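# Close the white door from inside until it latches

## Task

From the inside of the room, push the white door shut so the latch catches and holds. Disturb nothing else and finish with both grippers empty. Release and back away afterwards. The robot must not topple or be left leaning, or the task fails. For the final 1 s before scoring (once everything has settled), no part of either arm, hand or the lift may touch anything, and the base may touch only fixed things, not movable items such as parts, boxes, carts, lids or drawers. Breaking this costs 0.15, applied once and never taking the score below 0.

## Robot and tools

ROBOT. A LinearBot: an omnidirectional wheeled base with a column about 1.7 m tall. A carriage rides the column (lift_m, 0 to 1 m) and carries two identical six-joint arms with two-finger grippers. Arm bases sit about 0.57 m + lift_m above the floor, and carriage parts hang about 0.15 m below them. A hand reaches about 0.78 m from its shoulder but only about 0.38 m below its arm base. The hand is about 0.16 m long and 0.1 m wide (0.14 m when open), and the wrist camera sticks out 0.11 m on one side. Parked joints 1 to 6 are 0, 0.05, 0.05, 1.45, 0, 0. With both arms parked the robot is about 0.85 m wide and 0.65 m long. Cameras: carriage_camera faces forward, tilted about 20 degrees down; left_wrist_camera and right_wrist_camera look past the fingertips.

FRAMES. All distances are in metres. In the base frame the origin is on the floor under the base centre, x is forward, y is left and z is up. Results give left_hand and right_hand in this frame: the point midway between the finger pads, plus quat_wxyz, where the hand's z axis runs along the fingers and its y axis is the opening direction. base_odometry is counted from the scene's start pose using wheel turns only, so slip counts as travel. Heading is in rad, positive to the left, from -3.142 to 3.142. Hand readings tend to sit higher than the true hand, and more so at long reach.

move. Optional keys are base, joints, speeds, min_time_s and cameras. base holds exactly one relative offset from where the base last reported itself: translate_m (forward +, -2 to 2), strafe_m (left +, -2 to 2) or rotate_rad (counter-clockwise +, -6.3 to 6.3). joints is a single flat object covering both arms, keyed by name, and its values are absolute targets, not offsets. lift_m runs 0 to 1. For each arm (left_ or right_ prefix): joint1_rad -2.617 to 3.054 turns about the vertical, 0 forward, + left. joint2_rad 0 to 3.141 is the shoulder (0 upper arm back and level, 1.57 upright, 3.14 forward and level). joint3_rad 0 to 3.141 is the elbow (0 folded, 3.14 straight). joint4_rad -1.57 to 1.57 is wrist pitch, + raises the fingertips. joint5_rad -1.57 to 1.57 is wrist yaw, + turns the fingertips right. joint6_rad -2.094 to 2.094 rolls the hand, + clockwise seen from the forearm. gripper_m 0 to 0.093 is the pad gap. speeds caps top speed for this action only: translate_m and strafe_m 0.02 to 0.5 m/s, rotate_rad 0.05 to 1.57 rad/s, lift_m 0.08 to 0.25 m/s; the defaults are the maxima. min_time_s (0.1 to 8) sets a minimum duration for arm and gripper motions, which keeps paths straighter. cameras takes a list of names, "all", or [] for none. All motions start at once. An action lasts at most 15 s, and base moves time out after 14 s. An unknown key makes a call invalid; an out-of-range value gets it refused, and then later robot calls in the same reply are skipped. A move with no action simply reports the state.

wait(seconds 0 to 10, cameras) lets time pass without new commands. zoom_image(camera, region [x0,y0,x1,y1], at most 504x504 px) magnifies part of the newest image. read_manual only returns licence text. finished_scene(scene 1 to 3) ends the scene irreversibly. Scene 1 is practice and can be skipped, but damage done in it still counts.

RESULTS. The move line reads done, or else the worst status. off_target means the motion stopped short and may still be pushing. contact_stop or time_out means the old target is dropped and the joint or base holds where it stopped. not_followed or "joint command not followed" means the arm's targets were withheld because the arms nearly collide; to recover, resend one arm's readings with joint1 turned away, then in a later action the other arm. on_its_own lists uncommanded activity. motor_effort is in % with the peak in brackets; if the lift's effort keeps dropping while it lowers, a hand is resting on something. Joint torques wrap at ±28 N m for joints 1 to 3. Gripper readings: closed on nothing reads 0 to 0.002; gripping reads slightly under the object's width. To release, command a gap well above the reading. Motor temperatures are listed per arm. MOTOR HOT appears at 75 °C; at 100 °C the arm goes limp for 30 to 60 s (limit_stop_at_motor_heat), so park arms while thinking or driving.

CAUTIONS. The base contact stop ignores the arms and can react late, and a blocked arm keeps pressing, then snaps to its target once free. After a contact, back off about 0.2 m the way you came. Never reverse under a table edge. Tipping risk grows with a high carriage, outstretched arms and pushing or pulling. Tilt only shows in images. Push the door gently to avoid a slam; never let the arms strike or press on each other. Turns may drift a degree or two. Before finishing, release, back away and park so that arms, hands and lift touch nothing.

Each tool is called after "Request:" by a JSON object that holds its "op" and its "data", one argument or row to a line.

## Session

Request:
{"op": "move", "data": {

}}

Scene clock: 0.00 s.
Joint torques (N m): no reading
Motor temperatures (°C): left_arm=[31 34 39 31 28 30 27] | right_arm=[32 35 36 31 30 29 31]
base_odometry: x=+0.000 y=+0.000 heading=+0.000
base_status: not commanded
joint_positions: lift_m=+0.300 left_joint1_rad=-0.003 left_joint2_rad=+0.052 left_joint3_rad=+0.038 left_joint4_rad=+1.430 left_joint5_rad=-0.033 left_joint6_rad=+0.031 left_gripper_m=+0.09396 right_joint1_rad=+0.000 right_joint2_rad=+0.035 right_joint3_rad=+0.040 right_joint4_rad=+1.434 right_joint5_rad=-0.028 right_joint6_rad=-0.032 right_gripper_m=+0.09396
joint_status: not commanded
motor_effort: lift_m=+18 drive_wheels=+1
left_hand: x=+0.2549 y=+0.3027 z=+1.3074 quat_wxyz=(+0.997, -0.015, +0.077, +0.015) (m; base frame)
right_hand: x=+0.2482 y=-0.2924 z=+1.3082 quat_wxyz=(+0.998, -0.015, +0.065, -0.015) (m; base frame)
pictures: carriage_camera, left_wrist_camera, right_wrist_camera
Images, in order (width x height): carriage_camera 672x504, left_wrist_camera 672x504, right_wrist_camera 672x504.

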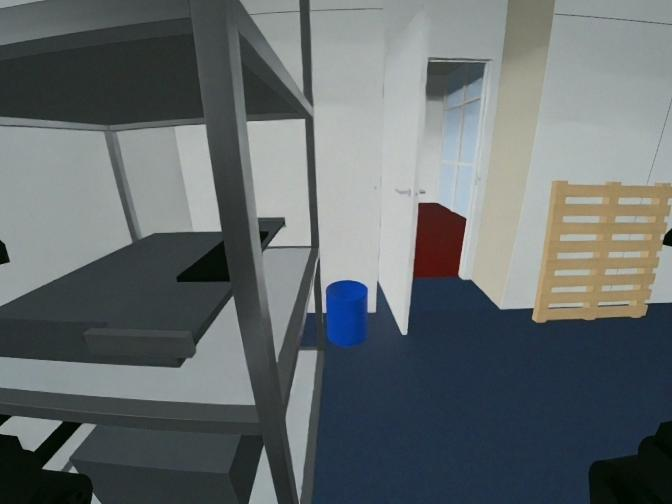

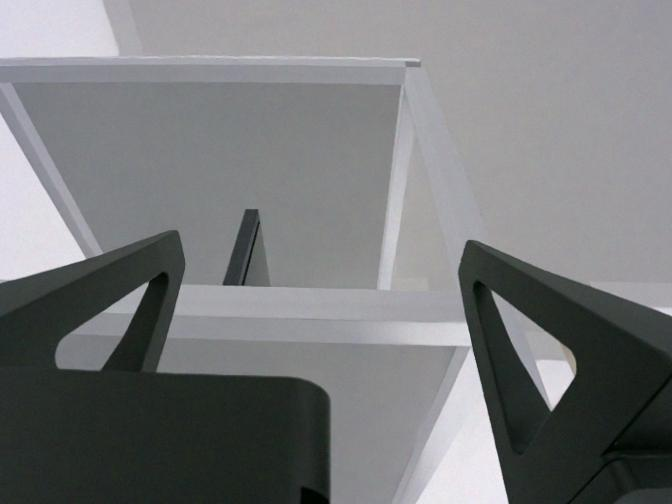

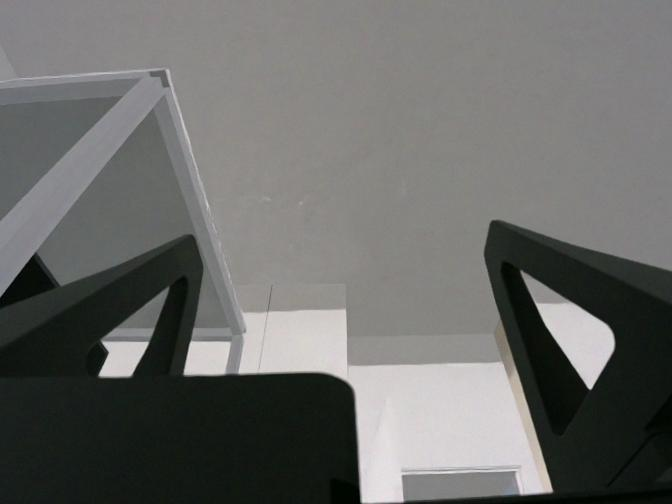

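Request:
{"op": "move", "data": {
  "base": {"strafe_m": -0.55},
  "joints": {"left_gripper_m": 0},
  "cameras": []
}}

Request:
{"op": "move", "data": {
  "base": {"translate_m": 1.0}
}}

Scene clock: 28.93 s.
move: done
base_status: done
joint_status: all done
motor_effort: lift_m=+18(18) drive_wheels=-1(18)
pictures: none

Scene clock: 33.33 s.
Joint torques (N m): left_arm=[-0.18 3.88 5.59 -0.09 0.11 0.07] | right_arm=[-0.18 3.82 5.98 -0.16 -0.04 -0.04]
move: done
base_odometry: x=+0.999 y=-0.551 heading=-0.001
base_status: done
joint_positions: lift_m=+0.300 left_joint1_rad=-0.003 left_joint2_rad=+0.052 left_joint3_rad=+0.038 left_joint4_rad=+1.429 left_joint5_rad=-0.033 left_joint6_rad=+0.031 left_gripper_m=+0.00060 right_joint1_rad=+0.001 right_joint2_rad=+0.035 right_joint3_rad=+0.040 right_joint4_rad=+1.432 right_joint5_rad=-0.028 right_joint6_rad=-0.032 right_gripper_m=+0.09396
motor_effort: lift_m=+18(18) drive_wheels=-1(15)
left_hand: x=+0.2553 y=+0.3027 z=+1.3074 quat_wxyz=(+0.997, -0.015, +0.078, +0.015) (m; base frame)
right_hand: x=+0.2487 y=-0.2924 z=+1.3082 quat_wxyz=(+0.998, -0.015, +0.066, -0.015) (m; base frame)
pictures: carriage_camera, left_wrist_camera, right_wrist_camera

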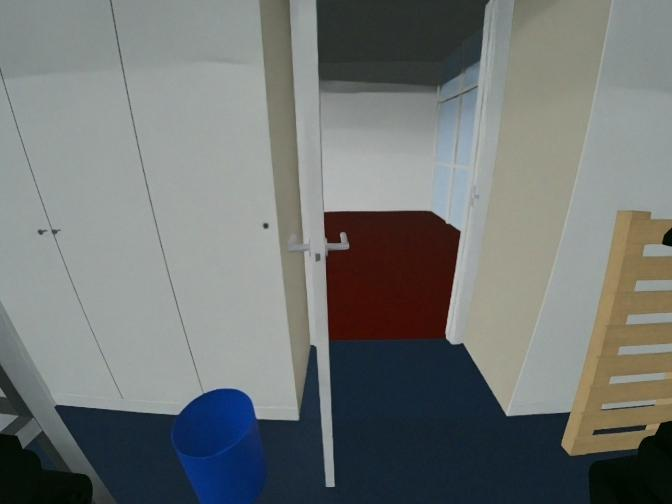

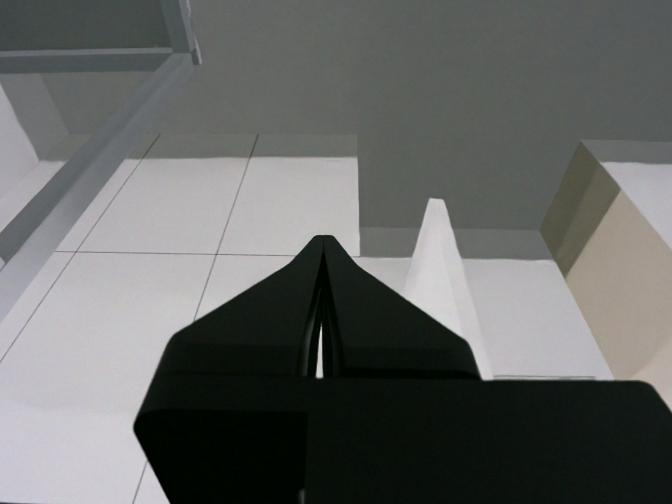

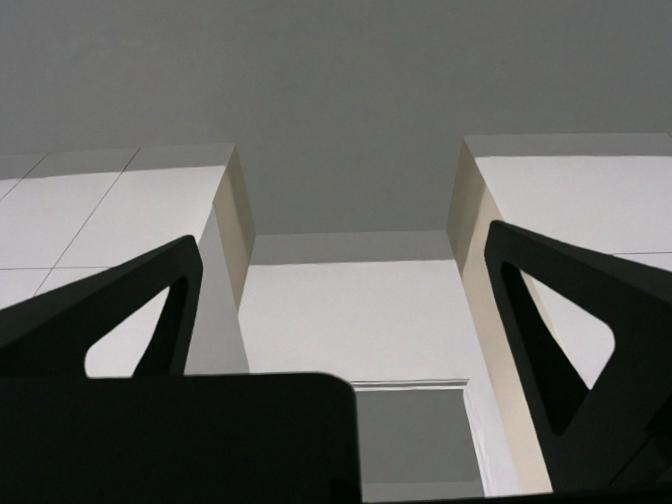

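Request:
{"op": "move", "data": {
  "base": {"translate_m": 0.25},
  "joints": {"left_joint1_rad": 0.1, "left_joint2_rad": 2.5, "left_joint3_rad": 2.5, "left_joint4_rad": 0, "left_joint5_rad": 0, "left_joint6_rad": 0},
  "min_time_s": 3,
  "cameras": ["carriage_camera"]
}}

Request:
{"op": "move", "data": {
  "joints": {"left_joint1_rad": -0.6},
  "min_time_s": 3
}}

Scene clock: 63.80 s.
move: off_target
base_status: done
joint_status: left_joint2_rad off_target (ended at +2.345, target +2.500); left_joint3_rad off_target (ended at +2.567, target +2.500); left_joint4_rad off_target (ended at +0.403, target +0.000); left_joint5_rad off_target (ended at -0.049, target +0.000); the others done
motor_effort: lift_m=+19(20) drive_wheels=+8(15)
pictures: carriage_camera

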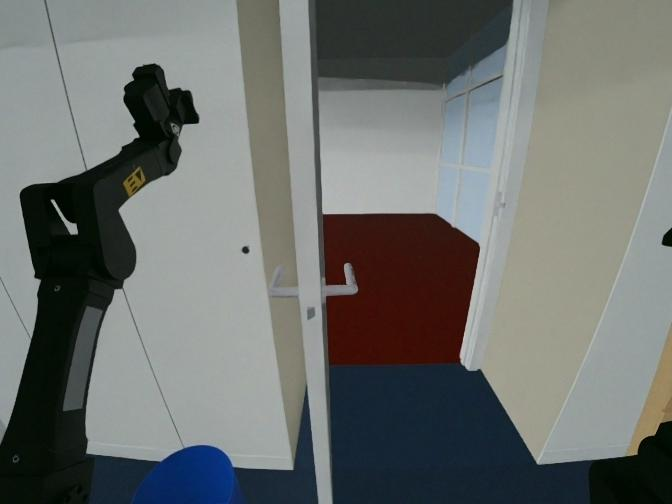

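Scene clock: 67.10 s.
Joint torques (N m): left_arm=[-0.51 -18.82 8.09 1.95 0.26 0.1] | right_arm=[-0.14 3.88 6.05 -0.19 -0.05 -0.05]
move: done
base_odometry: x=+1.249 y=-0.552 heading=-0.001
joint_positions: lift_m=+0.300 left_joint1_rad=-0.593 left_joint2_rad=+2.526 left_joint3_rad=+2.488 left_joint4_rad=+0.006 left_joint5_rad=-0.014 left_joint6_rad=-0.003 left_gripper_m=+0.00058 right_joint1_rad=+0.001 right_joint2_rad=+0.035 right_joint3_rad=+0.039 right_joint4_rad=+1.433 right_joint5_rad=-0.028 right_joint6_rad=-0.032 right_gripper_m=+0.09396
joint_status: all done
on_its_own: left_joint2_rad moved +0.180 to your old target +2.500; left_joint3_rad moved -0.079 to your old target +2.500; left_joint4_rad moved -0.397 to your old target +0.000; left_joint5_rad moved +0.035 to your old target +0.000
motor_effort: lift_m=+18(19) drive_wheels=+1(10)
left_hand: x=+0.8202 y=-0.1082 z=+1.1897 quat_wxyz=(+0.667, +0.205, +0.688, -0.200) (m; base frame)
right_hand: x=+0.2487 y=-0.2923 z=+1.3080 quat_wxyz=(+0.998, -0.015, +0.066, -0.015) (m; base frame)
pictures: carriage_camera, left_wrist_camera, right_wrist_camera

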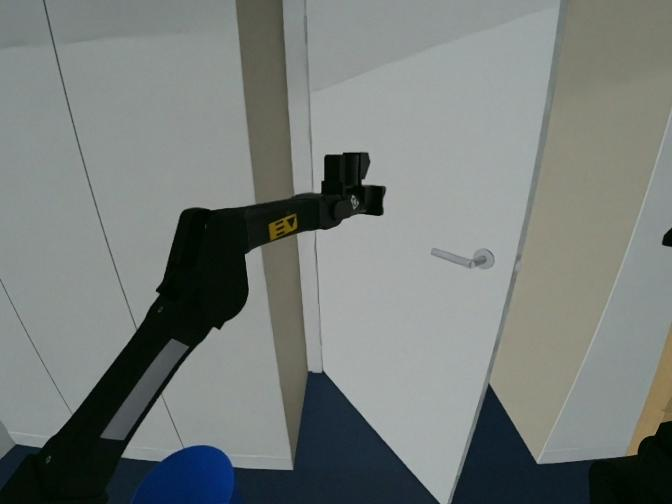

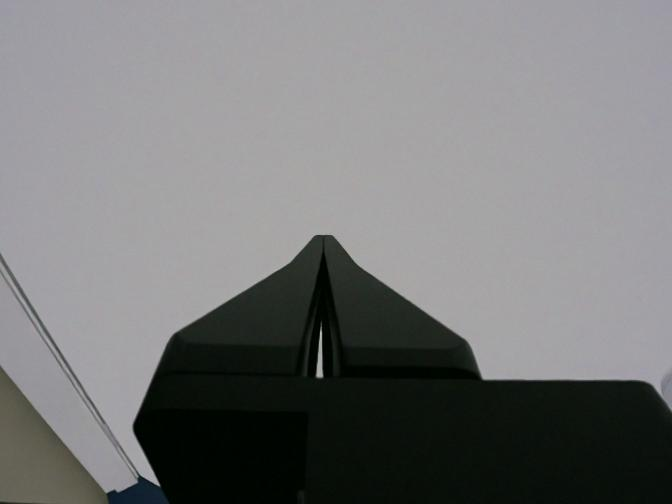

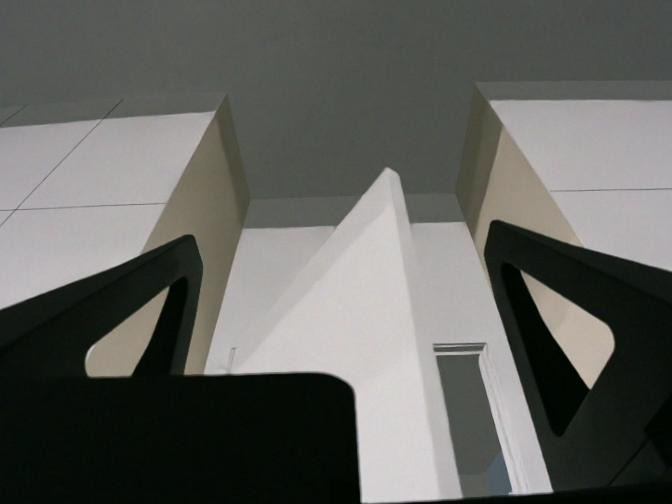

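Request:
{"op": "move", "data": {
  "base": {"strafe_m": -0.35},
  "speeds": {"strafe_m": 0.2},
  "cameras": []
}}

Request:
{"op": "move", "data": {
  "base": {"translate_m": 0.5},
  "speeds": {"translate_m": 0.15}
}}

Scene clock: 77.63 s.
Motor temperatures (°C): left_arm=[31 43 43 34 28 30 28] | right_arm=[32 37 37 30 30 29 31]
move: done
base_status: done
motor_effort: lift_m=+18(18) drive_wheels=+1(14)
pictures: none

Scene clock: 81.97 s.
Joint torques (N m): left_arm=[-0.18 -18.63 8.2 2 0.06 0.07] | right_arm=[-0.25 3.9 6.06 -0.17 -0.05 -0.04]
move: done
base_odometry: x=+1.749 y=-0.902 heading=-0.001
base_status: done
joint_positions: lift_m=+0.300 left_joint1_rad=-0.599 left_joint2_rad=+2.524 left_joint3_rad=+2.488 left_joint4_rad=-0.004 left_joint5_rad=+0.003 left_joint6_rad=-0.003 left_gripper_m=+0.00058 right_joint1_rad=+0.001 right_joint2_rad=+0.035 right_joint3_rad=+0.039 right_joint4_rad=+1.433 right_joint5_rad=-0.028 right_joint6_rad=-0.032 right_gripper_m=+0.09396
motor_effort: lift_m=+18(18) drive_wheels=+4(16)
left_hand: x=+0.8160 y=-0.1138 z=+1.1883 quat_wxyz=(+0.661, +0.213, +0.689, -0.206) (m; base frame)
right_hand: x=+0.2487 y=-0.2923 z=+1.3080 quat_wxyz=(+0.998, -0.015, +0.066, -0.015) (m; base frame)
pictures: carriage_camera, left_wrist_camera, right_wrist_camera

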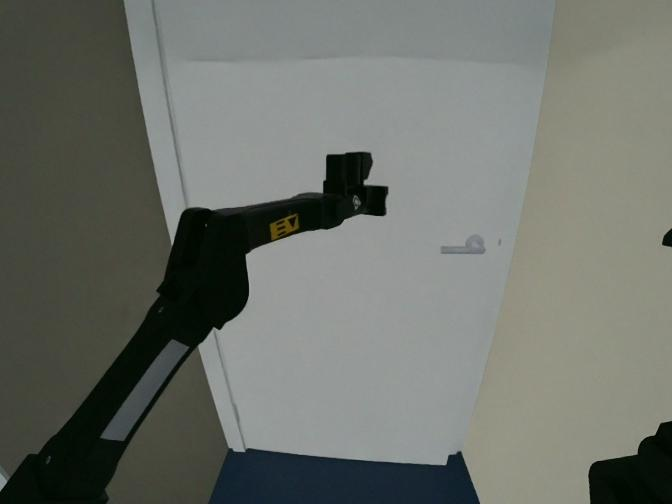

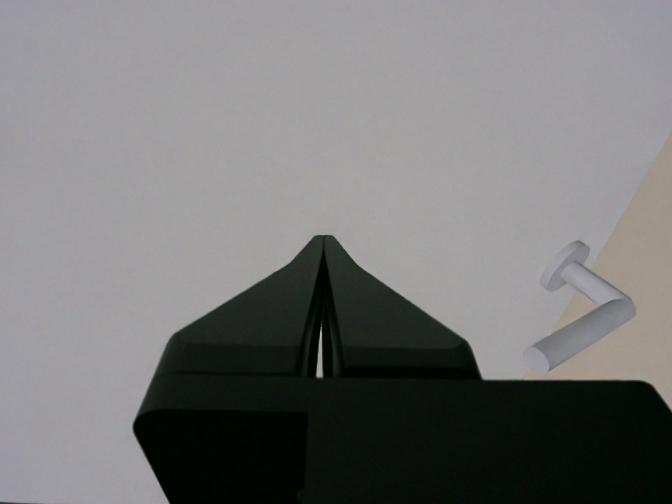

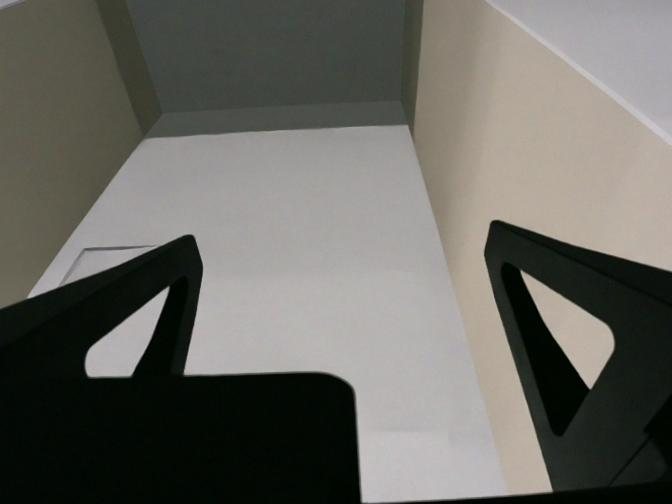

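Request:
{"op": "move", "data": {
  "base": {"translate_m": 0.2},
  "speeds": {"translate_m": 0.12},
  "cameras": ["carriage_camera", "right_wrist_camera"]
}}

Scene clock: 89.70 s.
Joint torques (N m): left_arm=[10.67 -13.96 7.91 2.72 -3.41 0.18] | right_arm=[-0.09 3.88 6.04 -0.19 -0.03 -0.03]
Motor temperatures (°C): left_arm=[31 53 43 37 28 30 28] | right_arm=[31 37 38 30 30 29 31]
move: done
base_odometry: x=+1.949 y=-0.903 heading=-0.001
base_status: done
joint_positions: lift_m=+0.300 left_joint1_rad=-0.743 left_joint2_rad=+2.479 left_joint3_rad=+2.488 left_joint4_rad=-0.085 left_joint5_rad=+0.304 left_joint6_rad=-0.011 left_gripper_m=+0.00056 right_joint1_rad=+0.001 right_joint2_rad=+0.035 right_joint3_rad=+0.039 right_joint4_rad=+1.433 right_joint5_rad=-0.028 right_joint6_rad=-0.032 right_gripper_m=+0.09396
motor_effort: lift_m=+18(18) drive_wheels=+8(13)
left_hand: x=+0.7034 y=-0.2209 z=+1.2002 quat_wxyz=(+0.584, +0.356, +0.640, -0.350) (m; base frame)
right_hand: x=+0.2487 y=-0.2923 z=+1.3080 quat_wxyz=(+0.998, -0.015, +0.066, -0.015) (m; base frame)
pictures: carriage_camera, right_wrist_camera

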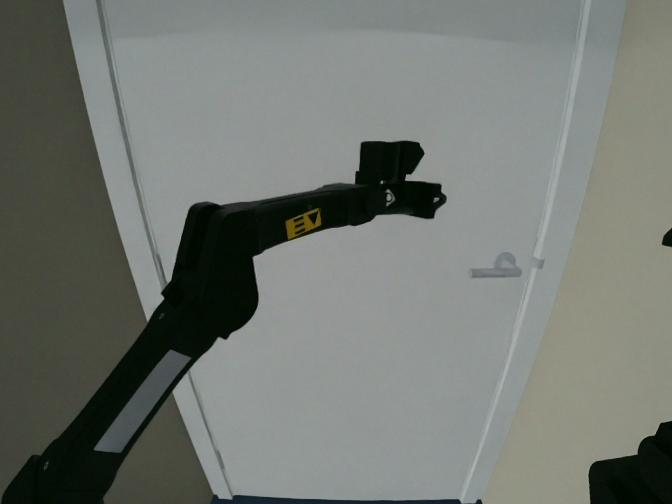

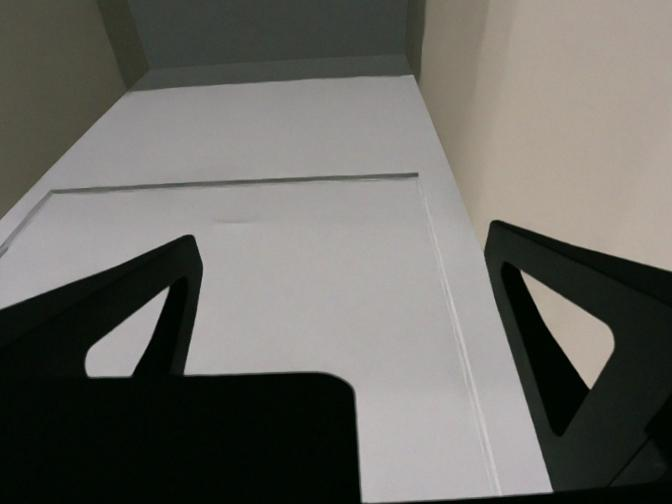

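Request:
{"op": "zoom_image", "data": {
  "camera": "carriage_camera",
  "region": [430, 180, 630, 330]
}}

Request:
{"op": "zoom_image", "data": {
  "camera": "carriage_camera",
  "region": [440, 0, 640, 150]
}}

Scaled by 2.520 from the camera's 672x504 image, which has a finer 960x720 frame.

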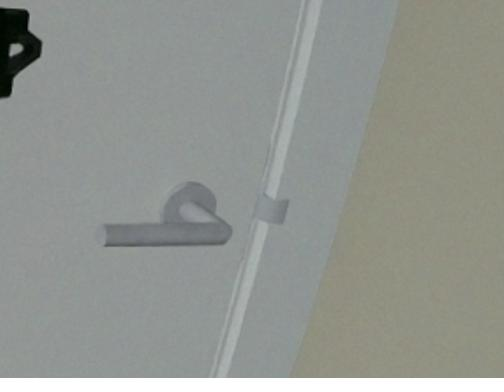

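Scaled by 2.520 from the camera's 672x504 image, which has a finer 960x720 frame.

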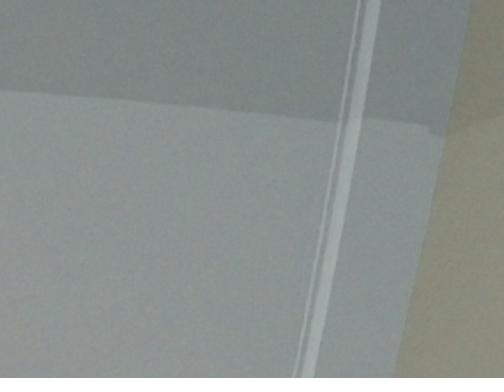

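Request:
{"op": "move", "data": {
  "base": {"translate_m": -0.35},
  "speeds": {"translate_m": 0.25},
  "cameras": []
}}

Request:
{"op": "move", "data": {
  "base": {"strafe_m": 0.08},
  "joints": {"left_joint1_rad": 0, "left_joint2_rad": 0.05, "left_joint3_rad": 0.05, "left_joint4_rad": 1.45, "left_joint5_rad": 0, "left_joint6_rad": 0, "right_gripper_m": 0, "right_joint1_rad": 0.0, "right_joint2_rad": 2.2, "right_joint3_rad": 2.2, "right_joint4_rad": 0, "right_joint5_rad": 0, "right_joint6_rad": 0},
  "min_time_s": 2.5
}}

Scene clock: 105.33 s.
Motor temperatures (°C): left_arm=[36 54 44 40 34 30 28] | right_arm=[31 37 38 30 30 29 31]
move: done
base_status: done
motor_effort: lift_m=+18(18) drive_wheels=+2(13)
pictures: none

Scene clock: 108.20 s.
Joint torques (N m): left_arm=[0.29 3.14 4.6 0.07 -0.06 0.13] | right_arm=[-0.13 -11.64 10.63 2.14 0.05 0.06]
move: done
base_odometry: x=+1.599 y=-0.823 heading=-0.001
base_status: done
joint_positions: lift_m=+0.300 left_joint1_rad=-0.006 left_joint2_rad=+0.058 left_joint3_rad=+0.057 left_joint4_rad=+1.434 left_joint5_rad=+0.010 left_joint6_rad=-0.008 left_gripper_m=+0.00056 right_joint1_rad=+0.000 right_joint2_rad=+2.186 right_joint3_rad=+2.172 right_joint4_rad=+0.011 right_joint5_rad=-0.013 right_joint6_rad=-0.009 right_gripper_m=+0.00010
joint_status: all done
motor_effort: lift_m=+18(18) drive_wheels=-1(13)
left_hand: x=+0.2505 y=+0.2953 z=+1.3127 quat_wxyz=(+0.998, +0.005, +0.069, -0.007) (m; base frame)
right_hand: x=+0.8791 y=-0.2948 z=+1.2656 quat_wxyz=(+0.706, -0.008, +0.708, +0.002) (m; base frame)
pictures: carriage_camera, left_wrist_camera, right_wrist_camera

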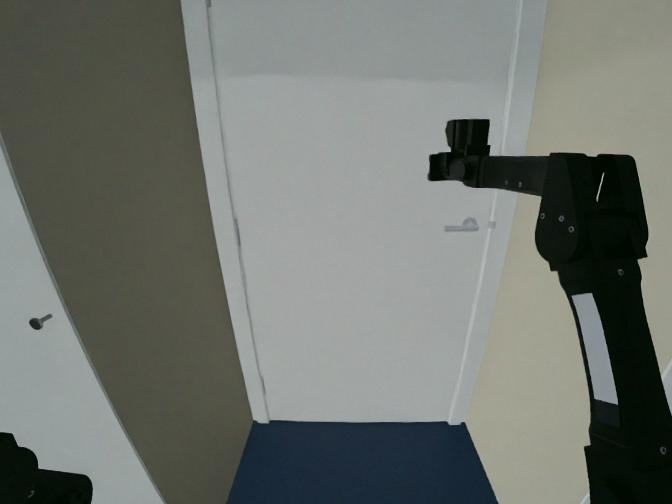

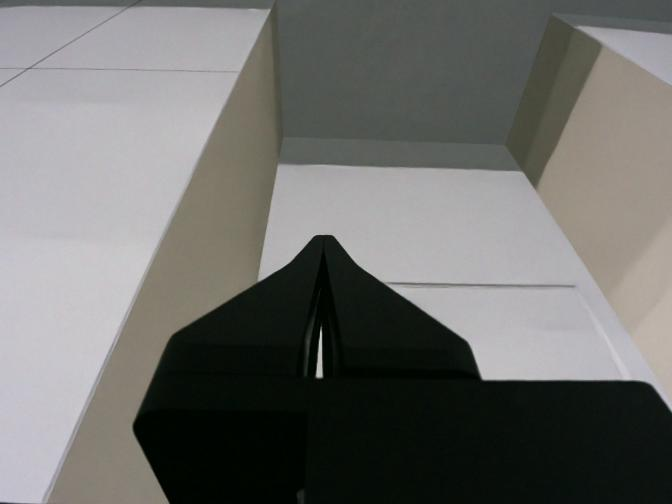

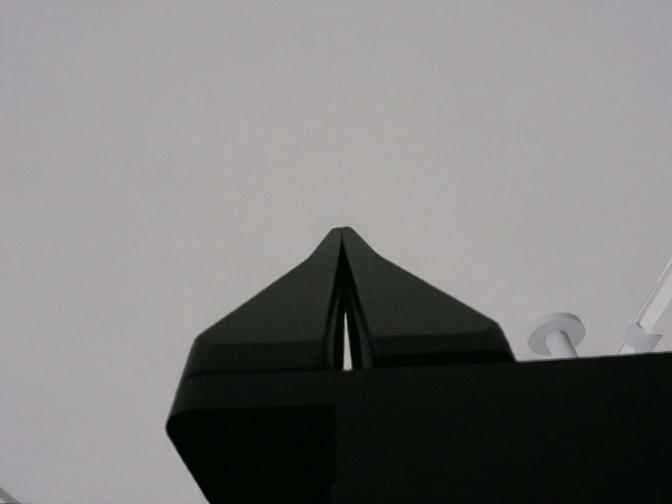

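Request:
{"op": "zoom_image", "data": {
  "camera": "carriage_camera",
  "region": [430, 180, 550, 270]
}}

Request:
{"op": "move", "data": {
  "base": {"translate_m": 0.27},
  "speeds": {"translate_m": 0.12},
  "cameras": ["carriage_camera"]
}}

Request:
{"op": "zoom_image", "data": {
  "camera": "carriage_camera",
  "region": [430, 180, 550, 270]
}}

Scaled by 4.200 from the camera's 672x504 image, which has a finer 960x720 frame.

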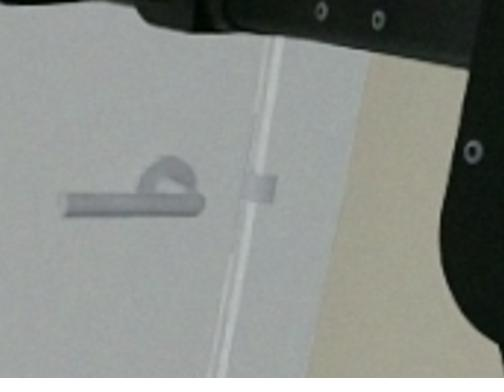

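Scene clock: 117.80 s.
Joint torques (N m): left_arm=[0.28 3.19 4.75 -0.03 -0.03 0.13] | right_arm=[-0.12 10.77 2.71 7.65 0.13 0.03]
Motor temperatures (°C): left_arm=[34 49 44 37 32 30 28] | right_arm=[31 39 39 38 30 29 31]
move: done
base_odometry: x=+1.869 y=-0.823 heading=-0.002
base_status: done
joint_positions: lift_m=+0.300 left_joint1_rad=-0.006 left_joint2_rad=+0.056 left_joint3_rad=+0.056 left_joint4_rad=+1.444 left_joint5_rad=+0.010 left_joint6_rad=-0.008 left_gripper_m=+0.00056 right_joint1_rad=+0.001 right_joint2_rad=+1.959 right_joint3_rad=+2.245 right_joint4_rad=-0.749 right_joint5_rad=-0.021 right_joint6_rad=-0.006 right_gripper_m=+0.00010
motor_effort: lift_m=+18(19) drive_wheels=+14(22)
left_hand: x=+0.2479 y=+0.2953 z=+1.3127 quat_wxyz=(+0.998, +0.005, +0.064, -0.007) (m; base frame)
right_hand: x=+0.7732 y=-0.2932 z=+1.2553 quat_wxyz=(+0.526, -0.008, +0.850, +0.008) (m; base frame)
pictures: carriage_camera

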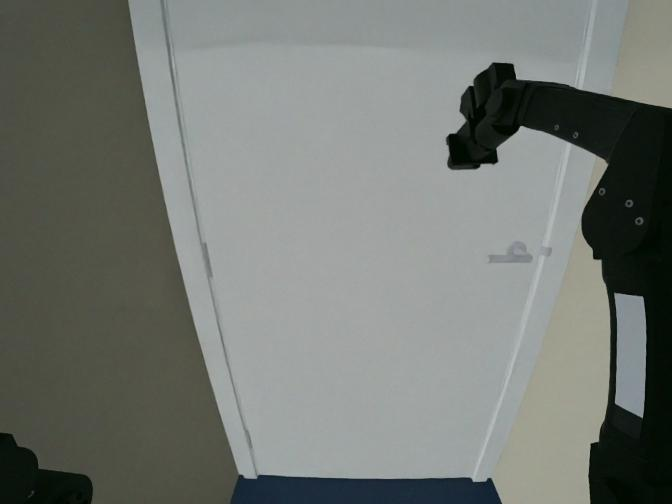

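Scaled by 4.200 from the camera's 672x504 image, which has a finer 960x720 frame.

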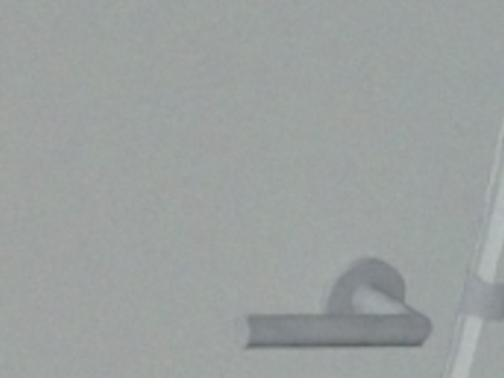

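Request:
{"op": "move", "data": {
  "base": {"translate_m": -0.4},
  "speeds": {"translate_m": 0.25},
  "cameras": []
}}

Request:
{"op": "move", "data": {
  "joints": {"right_joint1_rad": 0, "right_joint2_rad": 0.05, "right_joint3_rad": 0.05, "right_joint4_rad": 1.45, "right_joint5_rad": 0, "right_joint6_rad": 0},
  "min_time_s": 2,
  "cameras": ["carriage_camera"]
}}

Request:
{"op": "finished_scene", "data": {
  "scene": 1
}}

Scene clock: 129.97 s.
Motor temperatures (°C): left_arm=[33 45 44 35 31 30 28] | right_arm=[31 42 39 76 30 29 31]
move: done
MOTOR HOT: joint 4 (wrist pitch) of the right arm reports 76 °C; the controller stops that arm at 100 °C. To cool a motor, set the load down, stop pushing, or move to a pose that needs little force.
base_status: done
motor_effort: lift_m=+18(18) drive_wheels=+0(13)
pictures: none

Scene clock: 132.37 s.
Joint torques (N m): left_arm=[0.43 3.19 4.79 -0.04 -0.03 0.14] | right_arm=[-0.2 2.92 4.9 -0.07 0.05 0.02]
move: done
MOTOR HOT: cleared for the motors of the right arm.
base_odometry: x=+1.469 y=-0.822 heading=-0.002
joint_positions: lift_m=+0.300 left_joint1_rad=-0.006 left_joint2_rad=+0.056 left_joint3_rad=+0.055 left_joint4_rad=+1.445 left_joint5_rad=+0.010 left_joint6_rad=-0.008 left_gripper_m=+0.00056 right_joint1_rad=+0.001 right_joint2_rad=+0.059 right_joint3_rad=+0.058 right_joint4_rad=+1.438 right_joint5_rad=-0.011 right_joint6_rad=-0.006 right_gripper_m=+0.00009
joint_status: all done
motor_effort: lift_m=+18(18) drive_wheels=+1(4)
left_hand: x=+0.2479 y=+0.2953 z=+1.3125 quat_wxyz=(+0.998, +0.005, +0.064, -0.007) (m; base frame)
right_hand: x=+0.2494 y=-0.2952 z=+1.3132 quat_wxyz=(+0.998, -0.006, +0.067, -0.002) (m; base frame)
pictures: carriage_camera

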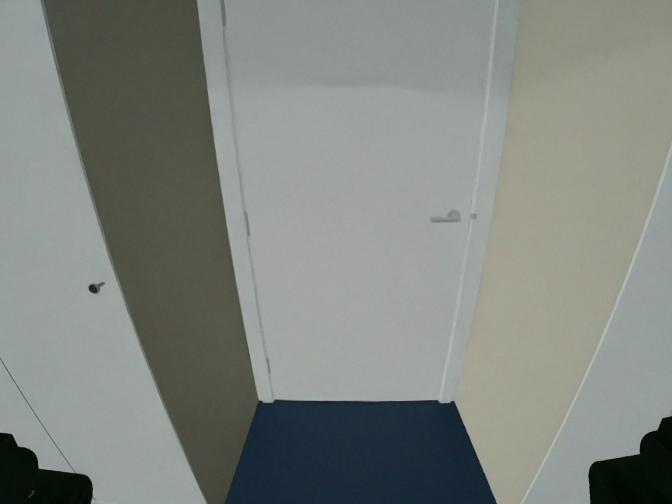

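The scene is finished: the task was done.


## Next scene

The same job, from a new start.

Request:
{"op": "move", "data": {

}}

Scene clock: 0.00 s.
Joint torques (N m): no reading
Motor temperatures (°C): left_arm=[30 33 35 29 28 30 27] | right_arm=[31 33 33 30 29 29 31]
base_odometry: x=+0.000 y=+0.000 heading=+0.000
base_status: not commanded
joint_positions: lift_m=+0.300 left_joint1_rad=-0.004 left_joint2_rad=+0.044 left_joint3_rad=+0.038 left_joint4_rad=+1.478 left_joint5_rad=-0.003 left_joint6_rad=-0.042 left_gripper_m=+0.09396 right_joint1_rad=-0.020 right_joint2_rad=+0.054 right_joint3_rad=+0.039 right_joint4_rad=+1.497 right_joint5_rad=+0.020 right_joint6_rad=+0.048 right_gripper_m=+0.09396
joint_status: not commanded
motor_effort: lift_m=+18 drive_wheels=-1
left_hand: x=+0.2410 y=+0.2976 z=+1.3090 quat_wxyz=(+0.999, -0.002, +0.049, -0.023) (m; base frame)
right_hand: x=+0.2394 y=-0.3011 z=+1.3095 quat_wxyz=(+0.999, +0.011, +0.045, +0.013) (m; base frame)
pictures: carriage_camera, left_wrist_camera, right_wrist_camera
Images, in order (width x height): carriage_camera 672x504, left_wrist_camera 672x504, right_wrist_camera 672x504.

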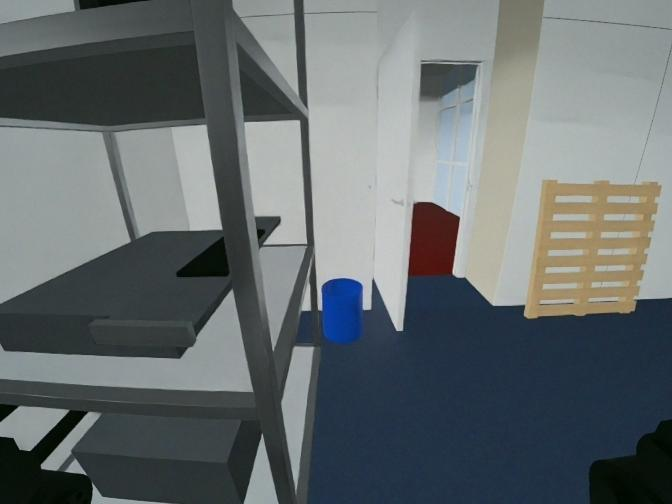

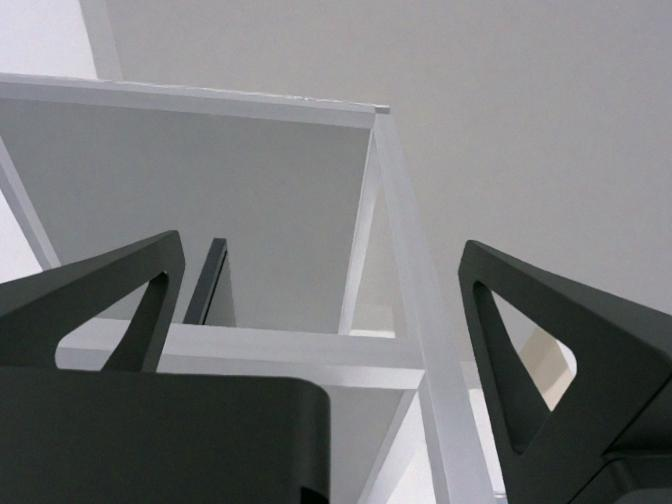

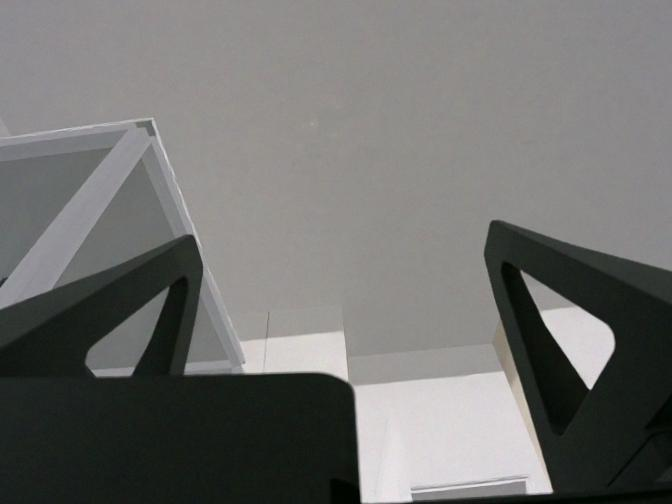

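Request:
{"op": "move", "data": {
  "base": {"strafe_m": -0.52},
  "joints": {"left_gripper_m": 0, "right_gripper_m": 0},
  "cameras": []
}}

Request:
{"op": "move", "data": {
  "base": {"translate_m": 1.0},
  "cameras": []
}}

Request:
{"op": "move", "data": {
  "base": {"translate_m": 0.25},
  "joints": {"left_joint1_rad": 0.1, "left_joint2_rad": 2.5, "left_joint3_rad": 2.5, "left_joint4_rad": 0, "left_joint5_rad": 0, "left_joint6_rad": 0},
  "min_time_s": 2.5,
  "cameras": ["carriage_camera"]
}}

Scene clock: 10.13 s.
move: done
base_status: done
joint_status: all done
motor_effort: lift_m=+18(18) drive_wheels=-3(20)
pictures: none

Scene clock: 14.50 s.
move: done
base_status: done
motor_effort: lift_m=+18(18) drive_wheels=+3(16)
pictures: none

Scene clock: 17.30 s.
Joint torques (N m): left_arm=[-0.58 -0.39 2.43 -0.19 0.3 0.18] | right_arm=[-0.13 3.93 5.94 -0.28 -0.09 -0.04]
move: off_target
base_odometry: x=+1.249 y=-0.522 heading=-0.001
base_status: done
joint_positions: lift_m=+0.300 left_joint1_rad=+0.106 left_joint2_rad=+2.356 left_joint3_rad=+2.546 left_joint4_rad=+0.198 left_joint5_rad=-0.014 left_joint6_rad=-0.012 left_gripper_m=+0.00058 right_joint1_rad=-0.019 right_joint2_rad=+0.055 right_joint3_rad=+0.037 right_joint4_rad=+1.496 right_joint5_rad=+0.020 right_joint6_rad=+0.048 right_gripper_m=+0.00009
joint_status: left_joint2_rad off_target (ended at +2.356, target +2.500); left_joint4_rad off_target (ended at +0.198, target +0.000); the others done
motor_effort: lift_m=+19(22) drive_wheels=+10(14)
left_hand: x=+0.8746 y=+0.3697 z=+1.3790 quat_wxyz=(+0.829, -0.039, +0.556, +0.043) (m; base frame)
right_hand: x=+0.2401 y=-0.3011 z=+1.3090 quat_wxyz=(+0.999, +0.011, +0.046, +0.014) (m; base frame)
pictures: carriage_camera

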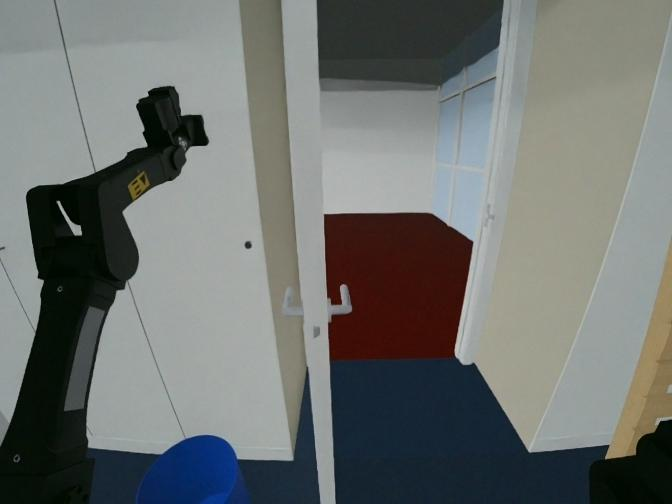

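Request:
{"op": "move", "data": {
  "joints": {"left_joint1_rad": -0.6},
  "min_time_s": 3,
  "cameras": []
}}

Request:
{"op": "move", "data": {
  "base": {"strafe_m": -0.36},
  "speeds": {"strafe_m": 0.25},
  "cameras": []
}}

Request:
{"op": "move", "data": {
  "base": {"translate_m": 0.5},
  "speeds": {"translate_m": 0.18},
  "cameras": ["carriage_camera"]
}}

Scene clock: 32.33 s.
move: done
joint_status: all done
on_its_own: left_joint2_rad moved +0.150 to your old target +2.500; left_joint4_rad moved -0.186 to your old target +0.000
motor_effort: lift_m=+18(19) drive_wheels=+2(13)
pictures: none

Scene clock: 35.07 s.
Motor temperatures (°C): left_arm=[30 38 37 31 28 30 27] | right_arm=[31 33 35 30 29 29 31]
move: done
base_status: done
motor_effort: lift_m=+18(18) drive_wheels=+0(14)
pictures: none

Scene clock: 38.83 s.
Joint torques (N m): left_arm=[0.05 -16.58 7.23 1.89 0.23 0.15] | right_arm=[-0.17 3.95 5.93 -0.32 -0.1 -0.04]
move: done
base_odometry: x=+1.749 y=-0.882 heading=-0.001
base_status: done
joint_positions: lift_m=+0.300 left_joint1_rad=-0.602 left_joint2_rad=+2.505 left_joint3_rad=+2.499 left_joint4_rad=+0.006 left_joint5_rad=-0.011 left_joint6_rad=-0.009 left_gripper_m=+0.00056 right_joint1_rad=-0.019 right_joint2_rad=+0.055 right_joint3_rad=+0.037 right_joint4_rad=+1.496 right_joint5_rad=+0.020 right_joint6_rad=+0.048 right_gripper_m=+0.00009
motor_effort: lift_m=+18(18) drive_wheels=-2(13)
left_hand: x=+0.8125 y=-0.1112 z=+1.2090 quat_wxyz=(+0.675, +0.203, +0.678, -0.209) (m; base frame)
right_hand: x=+0.2401 y=-0.3011 z=+1.3092 quat_wxyz=(+0.999, +0.011, +0.046, +0.014) (m; base frame)
pictures: carriage_camera

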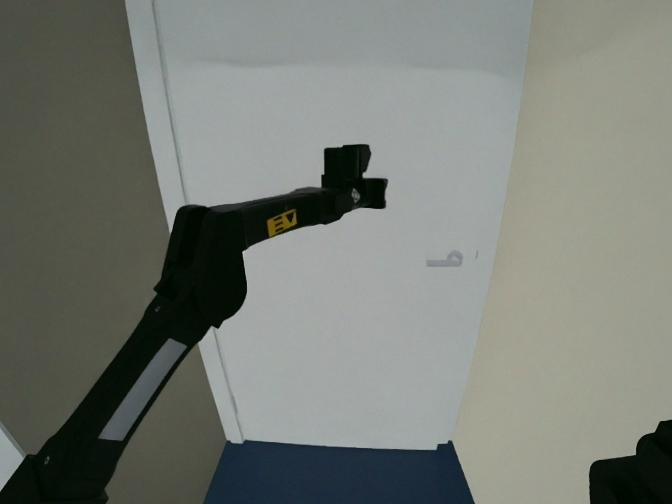

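Request:
{"op": "move", "data": {
  "base": {"translate_m": 0.2},
  "speeds": {"translate_m": 0.13},
  "cameras": ["carriage_camera"]
}}

Request:
{"op": "zoom_image", "data": {
  "camera": "carriage_camera",
  "region": [430, 180, 630, 330]
}}

Scene clock: 45.53 s.
Joint torques (N m): left_arm=[6 -16.2 7.2 1.97 -2.51 0.13] | right_arm=[-0.13 4 5.89 -0.28 -0.11 -0.05]
Motor temperatures (°C): left_arm=[30 45 38 33 28 30 28] | right_arm=[31 34 36 30 29 29 31]
move: done
base_odometry: x=+1.949 y=-0.883 heading=-0.002
base_status: done
joint_positions: lift_m=+0.300 left_joint1_rad=-0.680 left_joint2_rad=+2.502 left_joint3_rad=+2.499 left_joint4_rad=-0.003 left_joint5_rad=+0.223 left_joint6_rad=-0.008 left_gripper_m=+0.00055 right_joint1_rad=-0.019 right_joint2_rad=+0.055 right_joint3_rad=+0.037 right_joint4_rad=+1.496 right_joint5_rad=+0.020 right_joint6_rad=+0.048 right_gripper_m=+0.00009
motor_effort: lift_m=+18(18) drive_wheels=+5(14)
left_hand: x=+0.7503 y=-0.1841 z=+1.2091 quat_wxyz=(+0.633, +0.306, +0.640, -0.310) (m; base frame)
right_hand: x=+0.2401 y=-0.3011 z=+1.3092 quat_wxyz=(+0.999, +0.011, +0.046, +0.014) (m; base frame)
pictures: carriage_camera

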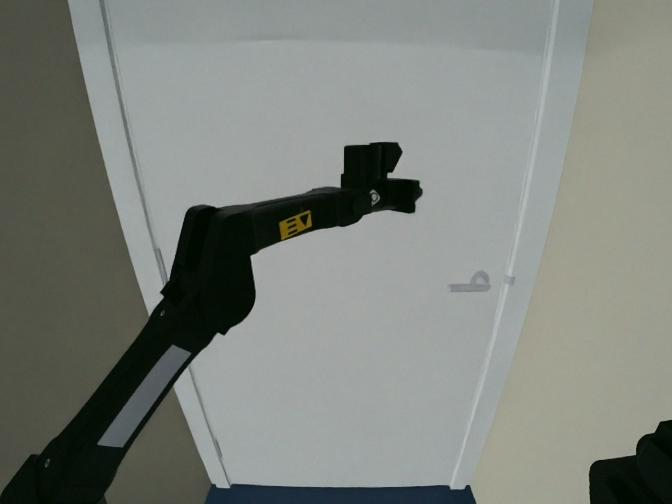

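Scaled by 2.520 from the camera's 672x504 image, which has a finer 960x720 frame.

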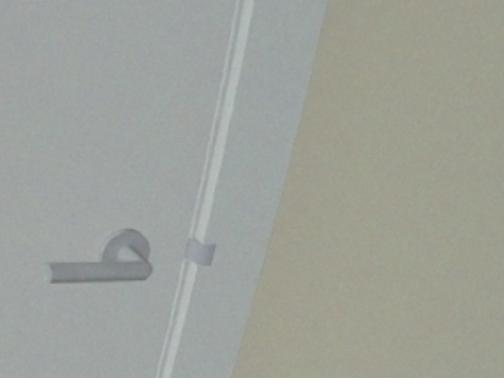

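Request:
{"op": "move", "data": {
  "base": {"translate_m": -0.35},
  "speeds": {"translate_m": 0.3},
  "cameras": []
}}

Request:
{"op": "move", "data": {
  "base": {"strafe_m": 0.07},
  "joints": {"left_joint1_rad": 0, "left_joint2_rad": 0.05, "left_joint3_rad": 0.05, "left_joint4_rad": 1.45, "left_joint5_rad": 0, "left_joint6_rad": 0, "right_joint1_rad": 0.06, "right_joint2_rad": 2.2, "right_joint3_rad": 2.2, "right_joint4_rad": 0, "right_joint5_rad": 0, "right_joint6_rad": 0},
  "min_time_s": 2.5,
  "cameras": ["carriage_camera"]
}}

Request:
{"op": "zoom_image", "data": {
  "camera": "carriage_camera",
  "region": [380, 180, 500, 270]
}}

Scene clock: 61.50 s.
move: done
base_status: done
motor_effort: lift_m=+18(18) drive_wheels=+2(14)
pictures: none

Scene clock: 64.37 s.
Joint torques (N m): left_arm=[0.36 3.03 4.7 -0.02 -0.01 0.13] | right_arm=[0.61 -12.22 10.45 2.2 -0.18 -0.13]
move: done
base_odometry: x=+1.599 y=-0.813 heading=-0.001
base_status: done
joint_positions: lift_m=+0.300 left_joint1_rad=-0.007 left_joint2_rad=+0.057 left_joint3_rad=+0.057 left_joint4_rad=+1.433 left_joint5_rad=+0.008 left_joint6_rad=-0.008 left_gripper_m=+0.00055 right_joint1_rad=+0.052 right_joint2_rad=+2.188 right_joint3_rad=+2.172 right_joint4_rad=+0.011 right_joint5_rad=+0.013 right_joint6_rad=+0.008 right_gripper_m=+0.00009
joint_status: all done
motor_effort: lift_m=+18(18) drive_wheels=-1(9)
left_hand: x=+0.2503 y=+0.2955 z=+1.3129 quat_wxyz=(+0.998, +0.004, +0.069, -0.007) (m; base frame)
right_hand: x=+0.8791 y=-0.2648 z=+1.2638 quat_wxyz=(+0.705, -0.011, +0.709, +0.017) (m; base frame)
pictures: carriage_camera

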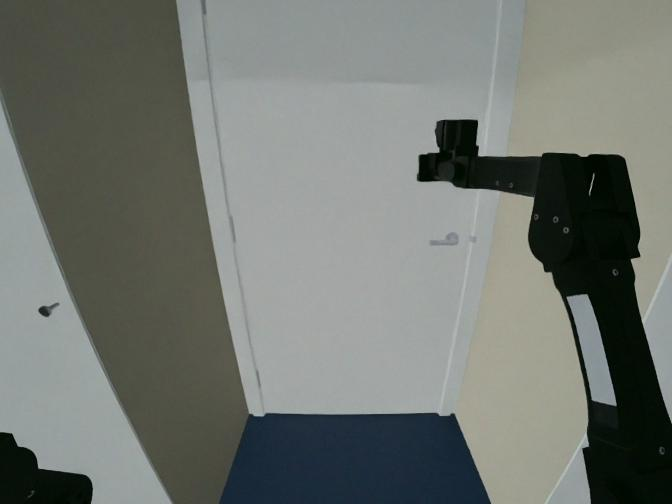

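Scaled by 4.200 from the camera's 672x504 image, which has a finer 960x720 frame.

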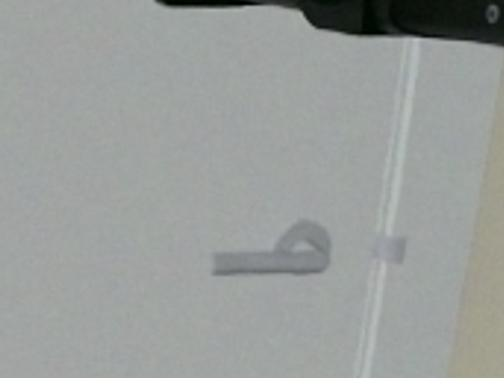

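Request:
{"op": "move", "data": {
  "base": {"translate_m": 0.29},
  "speeds": {"translate_m": 0.13},
  "cameras": []
}}

Request:
{"op": "move", "data": {
  "base": {"translate_m": -0.4},
  "speeds": {"translate_m": 0.3},
  "cameras": []
}}

Request:
{"op": "move", "data": {
  "joints": {"right_joint1_rad": 0, "right_joint2_rad": 0.05, "right_joint3_rad": 0.05, "right_joint4_rad": 1.45, "right_joint5_rad": 0, "right_joint6_rad": 0},
  "min_time_s": 2,
  "cameras": ["carriage_camera"]
}}

Request:
{"op": "zoom_image", "data": {
  "camera": "carriage_camera",
  "region": [380, 160, 500, 250]
}}

Scene clock: 74.03 s.
Motor temperatures (°C): left_arm=[31 45 39 34 30 30 28] | right_arm=[31 39 37 36 29 29 31]
move: done
base_status: done
motor_effort: lift_m=+18(19) drive_wheels=+13(17)
pictures: none

Scene clock: 76.93 s.
move: done
base_status: done
motor_effort: lift_m=+18(19) drive_wheels=+1(15)
pictures: none

Scene clock: 79.33 s.
Joint torques (N m): left_arm=[0.4 3.25 4.77 -0.03 -0.02 0.12] | right_arm=[-0.94 3.04 4.78 -0.06 -0.06 -0.14]
move: done
base_odometry: x=+1.489 y=-0.812 heading=-0.002
joint_positions: lift_m=+0.300 left_joint1_rad=-0.007 left_joint2_rad=+0.056 left_joint3_rad=+0.056 left_joint4_rad=+1.444 left_joint5_rad=+0.008 left_joint6_rad=-0.008 left_gripper_m=+0.00055 right_joint1_rad=+0.009 right_joint2_rad=+0.058 right_joint3_rad=+0.058 right_joint4_rad=+1.437 right_joint5_rad=+0.000 right_joint6_rad=+0.008 right_gripper_m=+0.00008
joint_status: all done
motor_effort: lift_m=+18(19) drive_wheels=+1(4)
left_hand: x=+0.2477 y=+0.2956 z=+1.3127 quat_wxyz=(+0.998, +0.004, +0.063, -0.007) (m; base frame)
right_hand: x=+0.2493 y=-0.2969 z=+1.3132 quat_wxyz=(+0.998, +0.000, +0.067, +0.008) (m; base frame)
pictures: carriage_camera

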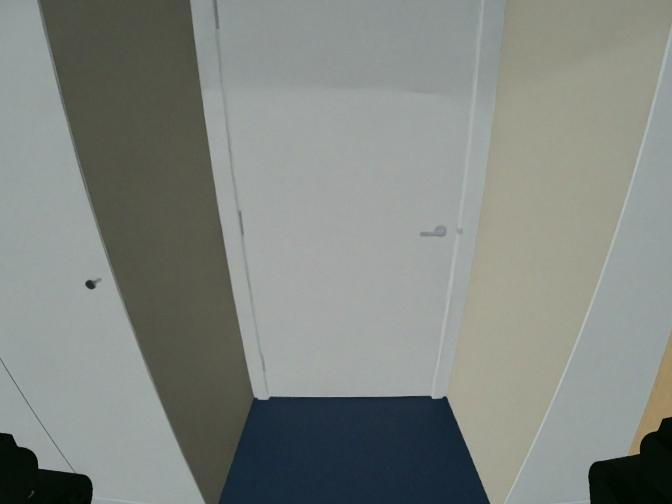

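Scaled by 4.200 from the camera's 672x504 image, which has a finer 960x720 frame.

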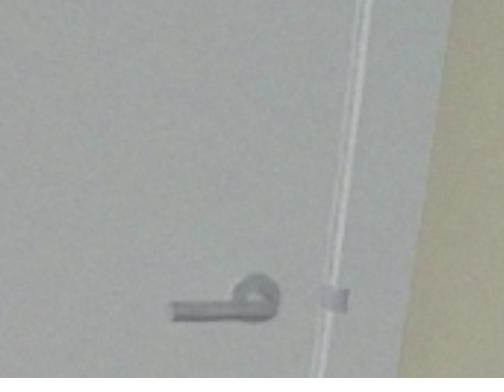

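Matches scene 1.

Request:
{"op": "finished_scene", "data": {
  "scene": 2
}}

The scene is finished: the task was done.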